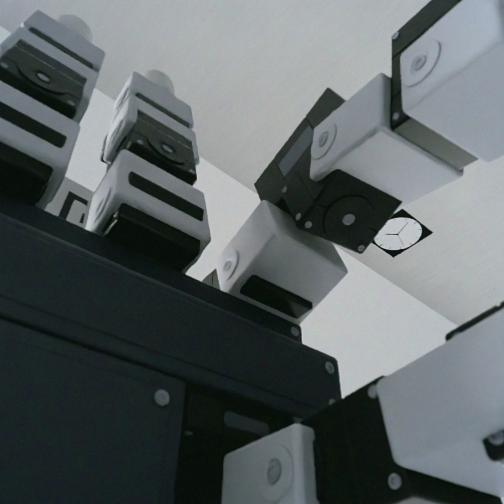

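Request:
move --arm3 '{"joints":{"joint2_rad":1.9,"joint3_rad":2.25,"joint4_rad":-1.65},"min_time_s":4}' --arm2 '{"joints":{"hand_speed":-0.6,"hand_index_mcp":-0.342,"hand_index_pip":-0.882,"hand_index_dip":0.406,"hand_ring_mcp":-0.342,"hand_ring_pip":-0.882,"hand_ring_dip":0.406,"hand_middle_mcp":0.411,"hand_middle_pip":-0.08,"hand_middle_dip":0.696}}'

Request:
move --arm2 '{"joints":{"joint1_rad":-1.45,"joint2_rad":1.7,"joint3_rad":1.75,"joint4_rad":0.2,"joint5_rad":0,"joint6_rad":0.12},"min_time_s":5}' --arm3 '{"joints":{"joint1_rad":0,"joint3_rad":2.28,"joint4_rad":-1.68},"min_time_s":5}' --cameras '["cam_gap_1","cam_gap_2"]'

Request:
move --arm2 '{"joints":{"joint1_rad":1.627,"joint2_rad":1.85,"joint3_rad":1.95,"joint4_rad":-1.16,"joint5_rad":1.393,"joint6_rad":1.19},"min_time_s":6.5}' --arm3 '{"joints":{"joint1_rad":-1.56},"min_time_s":5}' --cameras '["cam_gap_1","arm2_cam_wrist"]'

Scene clock: 1053.57 s.
Joint torques (N m): arm1=[-0.03 -9.29 13.68 0.35 -0.23 -0.27] | arm2=[1.44 -17.96 6.19 2.06 -0.18 -0.16] | arm3=[0.67 -20.95 8.05 0.46 1.08 -0.09]
Heat: arm1: hottest joint2_rad 34 °C; arm2: hottest joint2_rad 38 °C; arm3: hottest joint3_rad 33 °C.
move: arm2 done; arm3 done
Joint velocities: within noise
arm1: as last shown
arm1.hand: x=-1.2824 y=+0.4738 z=+1.2306 quat_wxyz=(-0.178, +0.533, +0.813, +0.154) (m; scene frame)
arm2.joint_positions: joint1_rad=-1.483 joint2_rad=+2.353 joint3_rad=+1.679 joint4_rad=+0.813 joint5_rad=+0.002 joint6_rad=+0.117 hand_index_mcp=-0.340 hand_index_abd=+0.003 hand_index_pip=-0.882 hand_index_dip=+0.408 hand_middle_mcp=+0.429 hand_middle_abd=-0.003 hand_middle_pip=-0.075 hand_middle_dip=+0.694 hand_ring_mcp=-0.340 hand_ring_abd=+0.002 hand_ring_pip=-0.882 hand_ring_dip=+0.409 hand_thumb_cmc=+0.722 hand_thumb_axl=+0.677 hand_thumb_mcp=+0.226 hand_thumb_ipl=+0.168 hand_current_limit=+0.400 hand_speed=-0.600
arm2.joint_status: all done
arm2.hand_state: goal,goal,goal,goal,goal,goal,goal,goal,goal,goal,goal,goal,goal,goal,goal,goal
arm2.index_mcp_current_ma: 9
arm2.index_abd_current_ma: 13
arm2.index_pip_current_ma: 1
arm2.index_dip_current_ma: 10
arm2.middle_mcp_current_ma: 86
arm2.middle_abd_current_ma: -10
arm2.middle_pip_current_ma: 20
arm2.middle_dip_current_ma: -9
arm2.ring_mcp_current_ma: 9
arm2.ring_abd_current_ma: 9
arm2.ring_pip_current_ma: 1
arm2.ring_dip_current_ma: 12
arm2.thumb_cmc_current_ma: 37
arm2.thumb_axl_current_ma: -4
arm2.thumb_mcp_current_ma: -2
arm2.thumb_ipl_current_ma: -2
arm2.hand_goal_index_mcp: -0.342
arm2.hand_goal_index_abd: 0.000
arm2.hand_goal_index_pip: -0.882
arm2.hand_goal_index_dip: 0.406
arm2.hand_goal_middle_mcp: 0.412
arm2.hand_goal_middle_abd: 0.000
arm2.hand_goal_middle_pip: -0.080
arm2.hand_goal_middle_dip: 0.696
arm2.hand_goal_ring_mcp: -0.342
arm2.hand_goal_ring_abd: 0.000
arm2.hand_goal_ring_pip: -0.882
arm2.hand_goal_ring_dip: 0.406
arm2.hand_goal_thumb_cmc: 0.714
arm2.hand_goal_thumb_axl: 0.678
arm2.hand_goal_thumb_mcp: 0.226
arm2.hand_goal_thumb_ipl: 0.168
arm2.hand: x=+0.8533 y=+0.0628 z=+1.0491 quat_wxyz=(+0.459, +0.463, +0.472, +0.593) (m; scene frame)
arm2.hand_target: x=+0.8541 y=+0.0573 z=+1.0355 quat_wxyz=(+0.459, +0.467, +0.476, +0.587) (m; scene frame)
arm2.hand_status: not commanded
arm3.joint_positions: joint1_rad=+1.462 joint2_rad=+1.926 joint3_rad=+2.251 joint4_rad=-1.643 joint5_rad=+1.565 joint6_rad=-1.853 hand_index_mcp=-0.246 hand_index_abd=-0.107 hand_index_pip=+0.087 hand_index_dip=+0.727 hand_middle_mcp=+0.972 hand_middle_abd=-0.001 hand_middle_pip=+0.576 hand_middle_dip=+0.696 hand_ring_mcp=+0.972 hand_ring_abd=-0.001 hand_ring_pip=+0.576 hand_ring_dip=+0.696 hand_thumb_cmc=-0.566 hand_thumb_axl=+0.680 hand_thumb_mcp=+0.159 hand_thumb_ipl=+0.173 hand_current_limit=+0.400 hand_speed=-0.900
arm3.joint_status: all done
arm3.hand_state: blocked,goal,blocked,blocked,goal,goal,goal,goal,goal,goal,goal,goal,goal,goal,blocked,blocked
arm3.index_mcp_current_ma: 385
arm3.index_abd_current_ma: 0
arm3.index_pip_current_ma: 95
arm3.index_dip_current_ma: 36
arm3.middle_mcp_current_ma: -4
arm3.middle_abd_current_ma: 0
arm3.middle_pip_current_ma: 0
arm3.middle_dip_current_ma: 0
arm3.ring_mcp_current_ma: -5
arm3.ring_abd_current_ma: 0
arm3.ring_pip_current_ma: 0
arm3.ring_dip_current_ma: 0
arm3.thumb_cmc_current_ma: 1
arm3.thumb_axl_current_ma: 0
arm3.thumb_mcp_current_ma: 346
arm3.thumb_ipl_current_ma: 64
arm3.hand_goal_index_mcp: -0.380
arm3.hand_goal_index_abd: -0.106
arm3.hand_goal_index_pip: 0.030
arm3.hand_goal_index_dip: 0.696
arm3.hand_goal_middle_mcp: 0.980
arm3.hand_goal_middle_abd: 0.000
arm3.hand_goal_middle_pip: 0.576
arm3.hand_goal_middle_dip: 0.696
arm3.hand_goal_ring_mcp: 0.980
arm3.hand_goal_ring_abd: 0.000
arm3.hand_goal_ring_pip: 0.576
arm3.hand_goal_ring_dip: 0.696
arm3.hand_goal_thumb_cmc: -0.570
arm3.hand_goal_thumb_axl: 0.678
arm3.hand_goal_thumb_mcp: 0.060
arm3.hand_goal_thumb_ipl: 0.140
arm3.hand: x=+0.9731 y=+0.1222 z=+1.2519 quat_wxyz=(+0.705, -0.709, +0.001, -0.020) (m; scene frame)
arm3.hand_target: x=+0.9844 y=+0.1275 z=+1.2662 quat_wxyz=(+0.705, -0.709, +0.008, -0.020) (m; scene frame)
arm3.hand_status: not commanded
pictures: none

Scene clock: 1059.27 s.
Joint torques (N m): arm1=[-0.09 -9.35 13.68 0.36 -0.22 -0.27] | arm2=[2.9 -16.62 12.45 1.65 -0.2 -0.11] | arm3=[1.14 -20.78 10.33 0.43 1.1 -0.1]
Heat: arm1: hottest joint3_rad 34 °C; arm2: hottest joint2_rad 38 °C; arm3: hottest joint2_rad 33 °C.
move: arm2 done; arm3 done
Joint velocities: within noise
arm1: as last shown
arm2.joint_positions: joint1_rad=-1.464 joint2_rad=+1.732 joint3_rad=+1.687 joint4_rad=+0.204 joint5_rad=+0.002 joint6_rad=+0.117 hand_index_mcp=-0.340 hand_index_abd=+0.003 hand_index_pip=-0.882 hand_index_dip=+0.408 hand_middle_mcp=+0.429 hand_middle_abd=-0.003 hand_middle_pip=-0.075 hand_middle_dip=+0.694 hand_ring_mcp=-0.340 hand_ring_abd=+0.002 hand_ring_pip=-0.882 hand_ring_dip=+0.409 hand_thumb_cmc=+0.722 hand_thumb_axl=+0.677 hand_thumb_mcp=+0.226 hand_thumb_ipl=+0.168 hand_current_limit=+0.400 hand_speed=-0.600
arm2.joint_status: all done
arm2.hand_state: goal,goal,goal,goal,goal,goal,goal,goal,goal,goal,goal,goal,goal,goal,goal,goal
arm2.index_mcp_current_ma: 9
arm2.index_abd_current_ma: 13
arm2.index_pip_current_ma: 1
arm2.index_dip_current_ma: 10
arm2.middle_mcp_current_ma: 86
arm2.middle_abd_current_ma: -10
arm2.middle_pip_current_ma: 20
arm2.middle_dip_current_ma: -9
arm2.ring_mcp_current_ma: 9
arm2.ring_abd_current_ma: 9
arm2.ring_pip_current_ma: 0
arm2.ring_dip_current_ma: 12
arm2.thumb_cmc_current_ma: 37
arm2.thumb_axl_current_ma: -4
arm2.thumb_mcp_current_ma: -2
arm2.thumb_ipl_current_ma: -2
arm2.hand_goal_index_mcp: -0.342
arm2.hand_goal_index_abd: 0.000
arm2.hand_goal_index_pip: -0.882
arm2.hand_goal_index_dip: 0.406
arm2.hand_goal_middle_mcp: 0.412
arm2.hand_goal_middle_abd: 0.000
arm2.hand_goal_middle_pip: -0.080
arm2.hand_goal_middle_dip: 0.696
arm2.hand_goal_ring_mcp: -0.342
arm2.hand_goal_ring_abd: 0.000
arm2.hand_goal_ring_pip: -0.882
arm2.hand_goal_ring_dip: 0.406
arm2.hand_goal_thumb_cmc: 0.714
arm2.hand_goal_thumb_axl: 0.678
arm2.hand_goal_thumb_mcp: 0.226
arm2.hand_goal_thumb_ipl: 0.168
arm2.hand: x=+0.7515 y=+0.0634 z=+1.4188 quat_wxyz=(+0.457, +0.453, +0.471, +0.603) (m; scene frame)
arm2.hand_target: x=+0.7281 y=+0.0704 z=+1.4794 quat_wxyz=(+0.469, +0.426, +0.449, +0.630) (m; scene frame)
arm2.hand_status: not commanded
arm3.joint_positions: joint1_rad=+0.000 joint2_rad=+1.926 joint3_rad=+2.251 joint4_rad=-1.673 joint5_rad=+1.565 joint6_rad=-1.853 hand_index_mcp=-0.246 hand_index_abd=-0.107 hand_index_pip=+0.087 hand_index_dip=+0.727 hand_middle_mcp=+0.972 hand_middle_abd=-0.001 hand_middle_pip=+0.576 hand_middle_dip=+0.696 hand_ring_mcp=+0.972 hand_ring_abd=-0.001 hand_ring_pip=+0.576 hand_ring_dip=+0.696 hand_thumb_cmc=-0.566 hand_thumb_axl=+0.680 hand_thumb_mcp=+0.159 hand_thumb_ipl=+0.173 hand_current_limit=+0.400 hand_speed=-0.900
arm3.joint_status: all done
arm3.hand_state: blocked,goal,blocked,blocked,goal,goal,goal,goal,goal,goal,goal,goal,goal,goal,blocked,blocked
arm3.index_mcp_current_ma: 385
arm3.index_abd_current_ma: 0
arm3.index_pip_current_ma: 96
arm3.index_dip_current_ma: 36
arm3.middle_mcp_current_ma: -4
arm3.middle_abd_current_ma: 0
arm3.middle_pip_current_ma: 0
arm3.middle_dip_current_ma: 0
arm3.ring_mcp_current_ma: -5
arm3.ring_abd_current_ma: 0
arm3.ring_pip_current_ma: 0
arm3.ring_dip_current_ma: 0
arm3.thumb_cmc_current_ma: 1
arm3.thumb_axl_current_ma: 0
arm3.thumb_mcp_current_ma: 346
arm3.thumb_ipl_current_ma: 64
arm3.hand_goal_index_mcp: -0.380
arm3.hand_goal_index_abd: -0.106
arm3.hand_goal_index_pip: 0.030
arm3.hand_goal_index_dip: 0.696
arm3.hand_goal_middle_mcp: 0.980
arm3.hand_goal_middle_abd: 0.000
arm3.hand_goal_middle_pip: 0.576
arm3.hand_goal_middle_dip: 0.696
arm3.hand_goal_ring_mcp: 0.980
arm3.hand_goal_ring_abd: 0.000
arm3.hand_goal_ring_pip: 0.576
arm3.hand_goal_ring_dip: 0.696
arm3.hand_goal_thumb_cmc: -0.570
arm3.hand_goal_thumb_axl: 0.678
arm3.hand_goal_thumb_mcp: 0.060
arm3.hand_goal_thumb_ipl: 0.140
arm3.hand: x=+1.7110 y=+0.5542 z=+1.2501 quat_wxyz=(+0.503, -0.535, +0.466, -0.493) (m; scene frame)
arm3.hand_target: x=+1.7120 y=+0.5453 z=+1.2762 quat_wxyz=(+0.513, -0.525, +0.477, -0.483) (m; scene frame)
arm3.hand_status: not commanded
pictures: cam_gap_1, cam_gap_2

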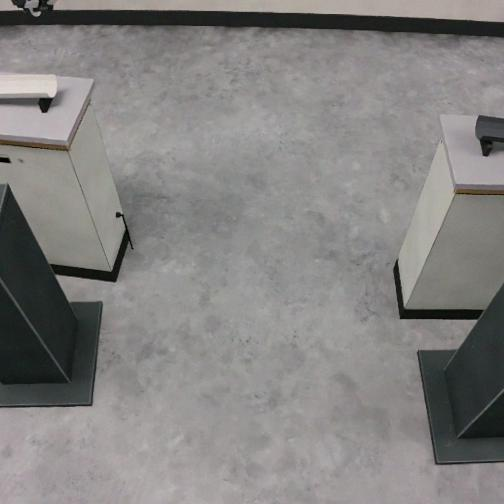

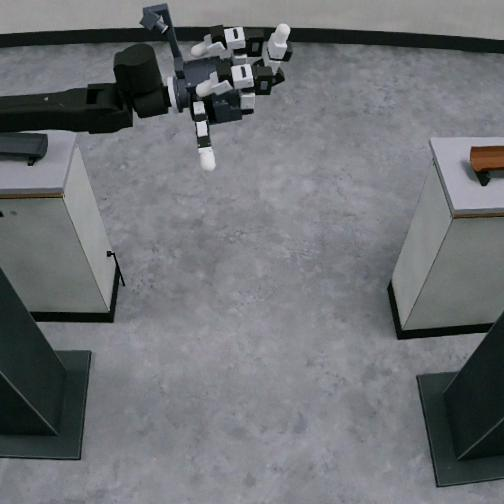

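Scene clock: 1066.47 s.
Joint torques (N m): arm1=[0.03 -9.41 13.68 0.38 -0.23 -0.28] | arm2=[1.49 -13.1 11.29 0.2 1.07 -0.03] | arm3=[1.32 -20.78 10.33 0.4 1.09 -0.1]
Heat: arm1: hottest joint3_rad 35 °C; arm2: hottest joint2_rad 37 °C; arm3: hottest joint2_rad 33 °C.
move: arm2 done; arm3 done
Joint velocities: within noise
arm1: as last shown
arm2.joint_positions: joint1_rad=+1.633 joint2_rad=+1.834 joint3_rad=+1.890 joint4_rad=-1.154 joint5_rad=+1.390 joint6_rad=+1.182 hand_index_mcp=-0.340 hand_index_abd=+0.003 hand_index_pip=-0.882 hand_index_dip=+0.408 hand_middle_mcp=+0.429 hand_middle_abd=-0.002 hand_middle_pip=-0.075 hand_middle_dip=+0.694 hand_ring_mcp=-0.340 hand_ring_abd=+0.002 hand_ring_pip=-0.882 hand_ring_dip=+0.409 hand_thumb_cmc=+0.722 hand_thumb_axl=+0.677 hand_thumb_mcp=+0.226 hand_thumb_ipl=+0.168 hand_current_limit=+0.400 hand_speed=-0.600
arm2.joint_status: all done
arm2.hand_state: goal,goal,goal,goal,goal,goal,goal,goal,goal,goal,goal,goal,goal,goal,goal,goal
arm2.index_mcp_current_ma: 9
arm2.index_abd_current_ma: 12
arm2.index_pip_current_ma: 1
arm2.index_dip_current_ma: 10
arm2.middle_mcp_current_ma: 86
arm2.middle_abd_current_ma: -8
arm2.middle_pip_current_ma: 20
arm2.middle_dip_current_ma: -9
arm2.ring_mcp_current_ma: 9
arm2.ring_abd_current_ma: 9
arm2.ring_pip_current_ma: 0
arm2.ring_dip_current_ma: 12
arm2.thumb_cmc_current_ma: 37
arm2.thumb_axl_current_ma: -4
arm2.thumb_mcp_current_ma: -2
arm2.thumb_ipl_current_ma: -2
arm2.hand_goal_index_mcp: -0.342
arm2.hand_goal_index_abd: 0.000
arm2.hand_goal_index_pip: -0.882
arm2.hand_goal_index_dip: 0.406
arm2.hand_goal_middle_mcp: 0.412
arm2.hand_goal_middle_abd: 0.000
arm2.hand_goal_middle_pip: -0.080
arm2.hand_goal_middle_dip: 0.696
arm2.hand_goal_ring_mcp: -0.342
arm2.hand_goal_ring_abd: 0.000
arm2.hand_goal_ring_pip: -0.882
arm2.hand_goal_ring_dip: 0.406
arm2.hand_goal_thumb_cmc: 0.714
arm2.hand_goal_thumb_axl: 0.678
arm2.hand_goal_thumb_mcp: 0.226
arm2.hand_goal_thumb_ipl: 0.168
arm2.hand: x=-0.6118 y=+0.0961 z=+1.3294 quat_wxyz=(-0.098, -0.035, +0.761, +0.641) (m; scene frame)
arm2.hand_target: x=-0.6145 y=+0.0992 z=+1.3447 quat_wxyz=(-0.113, -0.017, +0.759, +0.641) (m; scene frame)
arm2.hand_status: not commanded
arm3.joint_positions: joint1_rad=-1.561 joint2_rad=+1.926 joint3_rad=+2.251 joint4_rad=-1.673 joint5_rad=+1.565 joint6_rad=-1.853 hand_index_mcp=-0.246 hand_index_abd=-0.107 hand_index_pip=+0.087 hand_index_dip=+0.727 hand_middle_mcp=+0.972 hand_middle_abd=-0.001 hand_middle_pip=+0.576 hand_middle_dip=+0.696 hand_ring_mcp=+0.972 hand_ring_abd=-0.001 hand_ring_pip=+0.576 hand_ring_dip=+0.696 hand_thumb_cmc=-0.566 hand_thumb_axl=+0.680 hand_thumb_mcp=+0.159 hand_thumb_ipl=+0.173 hand_current_limit=+0.400 hand_speed=-0.900
arm3.joint_status: all done
arm3.hand_state: blocked,goal,blocked,blocked,goal,goal,goal,goal,goal,goal,goal,goal,goal,goal,blocked,blocked
arm3.index_mcp_current_ma: 385
arm3.index_abd_current_ma: 0
arm3.index_pip_current_ma: 96
arm3.index_dip_current_ma: 36
arm3.middle_mcp_current_ma: -4
arm3.middle_abd_current_ma: 0
arm3.middle_pip_current_ma: 0
arm3.middle_dip_current_ma: 0
arm3.ring_mcp_current_ma: -5
arm3.ring_abd_current_ma: 0
arm3.ring_pip_current_ma: 0
arm3.ring_dip_current_ma: 0
arm3.thumb_cmc_current_ma: 1
arm3.thumb_axl_current_ma: 0
arm3.thumb_mcp_current_ma: 346
arm3.thumb_ipl_current_ma: 64
arm3.hand_goal_index_mcp: -0.380
arm3.hand_goal_index_abd: -0.106
arm3.hand_goal_index_pip: 0.030
arm3.hand_goal_index_dip: 0.696
arm3.hand_goal_middle_mcp: 0.980
arm3.hand_goal_middle_abd: 0.000
arm3.hand_goal_middle_pip: 0.576
arm3.hand_goal_middle_dip: 0.696
arm3.hand_goal_ring_mcp: 0.980
arm3.hand_goal_ring_abd: 0.000
arm3.hand_goal_ring_pip: 0.576
arm3.hand_goal_ring_dip: 0.696
arm3.hand_goal_thumb_cmc: -0.570
arm3.hand_goal_thumb_axl: 0.678
arm3.hand_goal_thumb_mcp: 0.060
arm3.hand_goal_thumb_ipl: 0.140
arm3.hand: x=+2.2115 y=-0.1902 z=+1.2497 quat_wxyz=(+0.010, -0.052, +0.707, -0.705) (m; scene frame)
arm3.hand_target: x=+2.2028 y=-0.1907 z=+1.2757 quat_wxyz=(+0.025, -0.038, +0.708, -0.705) (m; scene frame)
arm3.hand_status: not commanded
pictures: arm2_cam_wrist, cam_gap_1
camera_calibration:
arm2_cam_wrist: T_world_to_cam=[[0.825585, 0.251613, 0.505074, -0.156999], [0.506526, -0.724917, -0.466826, 0.950085], [0.248677, 0.641238, -0.725929, 1.18409], [0, 0, 0, 1]] pos_world=[-0.646083, -0.031047, 1.38239]

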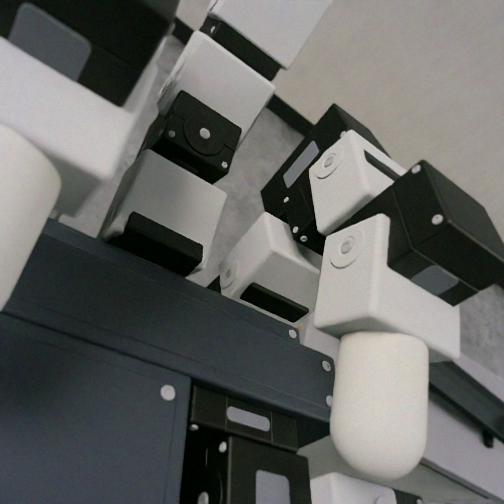

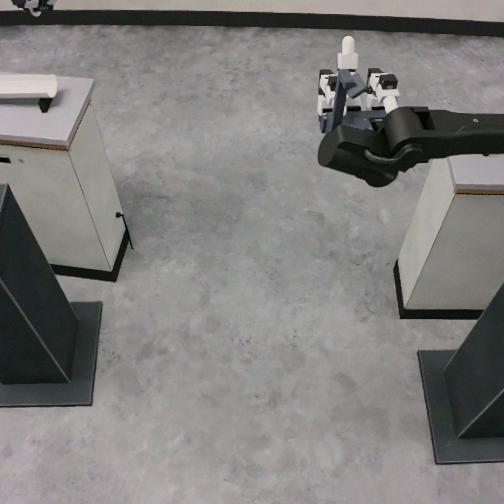

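Request:
move --arm1 '{"joints":{"joint1_rad":-1.52,"joint2_rad":1.4,"joint3_rad":1.6,"joint4_rad":-1.62,"joint5_rad":1.5,"joint6_rad":-1.57},"min_time_s":7}' --arm2 '{"joints":{"joint1_rad":1.632,"joint2_rad":2.435,"joint3_rad":1.99,"joint4_rad":-0.60},"min_time_s":5}' --arm3 '{"joints":{"joint2_rad":2.5,"joint3_rad":2.72,"joint4_rad":-1.5},"min_time_s":4}' --cameras '["arm2_cam_wrist","cam_basket","cam_gap_1"]'

Request:
move --arm1 '{"joints":{"joint1_rad":-1.585,"joint2_rad":1.99,"joint3_rad":2.13,"joint4_rad":-1.66,"joint6_rad":-1.58},"min_time_s":4}' --arm2 '{"joints":{"joint1_rad":1.648,"joint3_rad":1.938},"min_time_s":2}' --arm3 '{"joints":{"joint1_rad":-1.472,"joint2_rad":2.60,"joint3_rad":2.42,"joint4_rad":-1.14},"min_time_s":4}' --cameras '["arm2_cam_wrist","cam_basket","cam_gap_1"]'

Scene clock: 1079.47 s.
Joint torques (N m): arm1=[0.03 -10.4 9.42 -0.1 1.36 -0.11] | arm2=[1.85 -18.55 9.98 1.05 1.04 -0.06] | arm3=[1.38 -23.71 12.48 1.22 1.1 -0.09]
Heat: arm1: hottest joint3_rad 35 °C; arm2: hottest joint2_rad 37 °C; arm3: hottest joint2_rad 34 °C.
move: arm1 done; arm2 done; arm3 done
Joint velocities: within noise
arm1.joint_positions: joint1_rad=-1.505 joint2_rad=+1.391 joint3_rad=+1.590 joint4_rad=-1.610 joint5_rad=+1.496 joint6_rad=-1.562 hand_index_mcp=-0.217 hand_index_abd=-0.100 hand_index_pip=-0.386 hand_index_dip=+0.716 hand_middle_mcp=+0.746 hand_middle_abd=+0.000 hand_middle_pip=+0.576 hand_middle_dip=+0.696 hand_ring_mcp=+0.747 hand_ring_abd=+0.000 hand_ring_pip=+0.576 hand_ring_dip=+0.696 hand_thumb_cmc=-0.588 hand_thumb_axl=+0.678 hand_thumb_mcp=+0.309 hand_thumb_ipl=+0.197 hand_current_limit=+0.400 hand_speed=-0.900
arm1.joint_status: all done
arm1.hand_state: blocked,goal,blocked,goal,goal,goal,goal,goal,goal,goal,goal,goal,goal,goal,blocked,blocked
arm1.index_mcp_current_ma: 290
arm1.index_abd_current_ma: 1
arm1.index_pip_current_ma: 35
arm1.index_dip_current_ma: 14
arm1.middle_mcp_current_ma: -3
arm1.middle_abd_current_ma: 0
arm1.middle_pip_current_ma: 0
arm1.middle_dip_current_ma: 0
arm1.ring_mcp_current_ma: -2
arm1.ring_abd_current_ma: 0
arm1.ring_pip_current_ma: 0
arm1.ring_dip_current_ma: 0
arm1.thumb_cmc_current_ma: -12
arm1.thumb_axl_current_ma: 0
arm1.thumb_mcp_current_ma: 385
arm1.thumb_ipl_current_ma: 45
arm1.hand_goal_index_mcp: -0.330
arm1.hand_goal_index_abd: -0.106
arm1.hand_goal_index_pip: -0.420
arm1.hand_goal_index_dip: 0.696
arm1.hand_goal_middle_mcp: 0.754
arm1.hand_goal_middle_abd: 0.000
arm1.hand_goal_middle_pip: 0.576
arm1.hand_goal_middle_dip: 0.696
arm1.hand_goal_ring_mcp: 0.754
arm1.hand_goal_ring_abd: 0.000
arm1.hand_goal_ring_pip: 0.576
arm1.hand_goal_ring_dip: 0.696
arm1.hand_goal_thumb_cmc: -0.570
arm1.hand_goal_thumb_axl: 0.678
arm1.hand_goal_thumb_mcp: 0.120
arm1.hand_goal_thumb_ipl: 0.168
arm1.hand: x=-1.1202 y=+0.0010 z=+1.2662 quat_wxyz=(+0.113, +0.006, +0.729, -0.675) (m; scene frame)
arm1.hand_target: x=-1.1206 y=-0.0063 z=+1.2668 quat_wxyz=(+0.102, +0.006, +0.728, -0.678) (m; scene frame)
arm1.hand_status: not commanded
arm2.joint_positions: joint1_rad=+1.633 joint2_rad=+2.423 joint3_rad=+1.936 joint4_rad=-0.612 joint5_rad=+1.390 joint6_rad=+1.182 hand_index_mcp=-0.340 hand_index_abd=+0.003 hand_index_pip=-0.882 hand_index_dip=+0.408 hand_middle_mcp=+0.429 hand_middle_abd=-0.002 hand_middle_pip=-0.075 hand_middle_dip=+0.694 hand_ring_mcp=-0.340 hand_ring_abd=+0.002 hand_ring_pip=-0.882 hand_ring_dip=+0.409 hand_thumb_cmc=+0.722 hand_thumb_axl=+0.677 hand_thumb_mcp=+0.226 hand_thumb_ipl=+0.168 hand_current_limit=+0.400 hand_speed=-0.600
arm2.joint_status: all done
arm2.hand_state: goal,goal,goal,goal,goal,goal,goal,goal,goal,goal,goal,goal,goal,goal,goal,goal
arm2.index_mcp_current_ma: 9
arm2.index_abd_current_ma: 12
arm2.index_pip_current_ma: 1
arm2.index_dip_current_ma: 10
arm2.middle_mcp_current_ma: 86
arm2.middle_abd_current_ma: -8
arm2.middle_pip_current_ma: 20
arm2.middle_dip_current_ma: -9
arm2.ring_mcp_current_ma: 9
arm2.ring_abd_current_ma: 9
arm2.ring_pip_current_ma: 0
arm2.ring_dip_current_ma: 12
arm2.thumb_cmc_current_ma: 37
arm2.thumb_axl_current_ma: -4
arm2.thumb_mcp_current_ma: -2
arm2.thumb_ipl_current_ma: -2
arm2.hand_goal_index_mcp: -0.342
arm2.hand_goal_index_abd: 0.000
arm2.hand_goal_index_pip: -0.882
arm2.hand_goal_index_dip: 0.406
arm2.hand_goal_middle_mcp: 0.412
arm2.hand_goal_middle_abd: 0.000
arm2.hand_goal_middle_pip: -0.080
arm2.hand_goal_middle_dip: 0.696
arm2.hand_goal_ring_mcp: -0.342
arm2.hand_goal_ring_abd: 0.000
arm2.hand_goal_ring_pip: -0.882
arm2.hand_goal_ring_dip: 0.406
arm2.hand_goal_thumb_cmc: 0.714
arm2.hand_goal_thumb_axl: 0.678
arm2.hand_goal_thumb_mcp: 0.226
arm2.hand_goal_thumb_ipl: 0.168
arm2.hand: x=-0.7378 y=+0.0815 z=+0.9813 quat_wxyz=(-0.098, -0.036, +0.761, +0.641) (m; scene frame)
arm2.hand_target: x=-0.7467 y=+0.0810 z=+0.9930 quat_wxyz=(-0.120, -0.014, +0.759, +0.640) (m; scene frame)
arm2.hand_status: not commanded
arm3.joint_positions: joint1_rad=-1.561 joint2_rad=+2.483 joint3_rad=+2.667 joint4_rad=-1.512 joint5_rad=+1.565 joint6_rad=-1.853 hand_index_mcp=-0.246 hand_index_abd=-0.107 hand_index_pip=+0.087 hand_index_dip=+0.727 hand_middle_mcp=+0.972 hand_middle_abd=-0.001 hand_middle_pip=+0.576 hand_middle_dip=+0.696 hand_ring_mcp=+0.972 hand_ring_abd=-0.001 hand_ring_pip=+0.576 hand_ring_dip=+0.696 hand_thumb_cmc=-0.566 hand_thumb_axl=+0.680 hand_thumb_mcp=+0.159 hand_thumb_ipl=+0.173 hand_current_limit=+0.400 hand_speed=-0.900
arm3.joint_status: all done
arm3.hand_state: blocked,goal,blocked,blocked,goal,goal,goal,goal,goal,goal,goal,goal,goal,goal,blocked,blocked
arm3.index_mcp_current_ma: 385
arm3.index_abd_current_ma: 0
arm3.index_pip_current_ma: 96
arm3.index_dip_current_ma: 36
arm3.middle_mcp_current_ma: -4
arm3.middle_abd_current_ma: 0
arm3.middle_pip_current_ma: 0
arm3.middle_dip_current_ma: 0
arm3.ring_mcp_current_ma: -5
arm3.ring_abd_current_ma: 0
arm3.ring_pip_current_ma: 0
arm3.ring_dip_current_ma: 0
arm3.thumb_cmc_current_ma: 1
arm3.thumb_axl_current_ma: 0
arm3.thumb_mcp_current_ma: 346
arm3.thumb_ipl_current_ma: 64
arm3.hand_goal_index_mcp: -0.380
arm3.hand_goal_index_abd: -0.106
arm3.hand_goal_index_pip: 0.030
arm3.hand_goal_index_dip: 0.696
arm3.hand_goal_middle_mcp: 0.980
arm3.hand_goal_middle_abd: 0.000
arm3.hand_goal_middle_pip: 0.576
arm3.hand_goal_middle_dip: 0.696
arm3.hand_goal_ring_mcp: 0.980
arm3.hand_goal_ring_abd: 0.000
arm3.hand_goal_ring_pip: 0.576
arm3.hand_goal_ring_dip: 0.696
arm3.hand_goal_thumb_cmc: -0.570
arm3.hand_goal_thumb_axl: 0.678
arm3.hand_goal_thumb_mcp: 0.060
arm3.hand_goal_thumb_ipl: 0.140
arm3.hand: x=+2.3731 y=-0.1760 z=+1.0446 quat_wxyz=(+0.017, -0.046, +0.708, -0.705) (m; scene frame)
arm3.hand_target: x=+2.3803 y=-0.1751 z=+1.0540 quat_wxyz=(+0.032, -0.031, +0.708, -0.704) (m; scene frame)
arm3.hand_status: not commanded
pictures: arm2_cam_wrist, cam_basket, cam_gap_1
camera_calibration:
arm2_cam_wrist: T_world_to_cam=[[0.825365, 0.250898, 0.50579, 0.125758], [0.506532, -0.724767, -0.467053, 0.841024], [0.249397, 0.641688, -0.725285, 0.971878], [0, 0, 0, 1]] pos_world=[-0.772185, -0.0456483, 1.03408]

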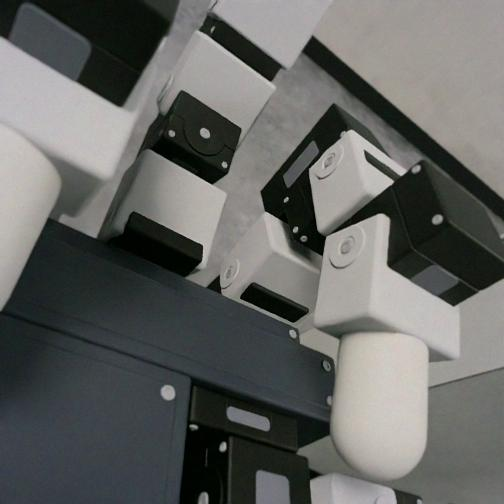

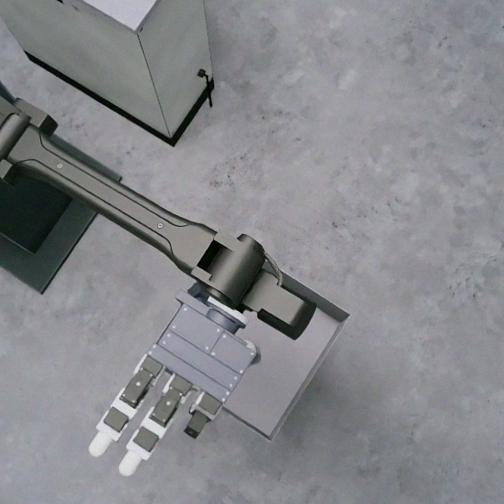

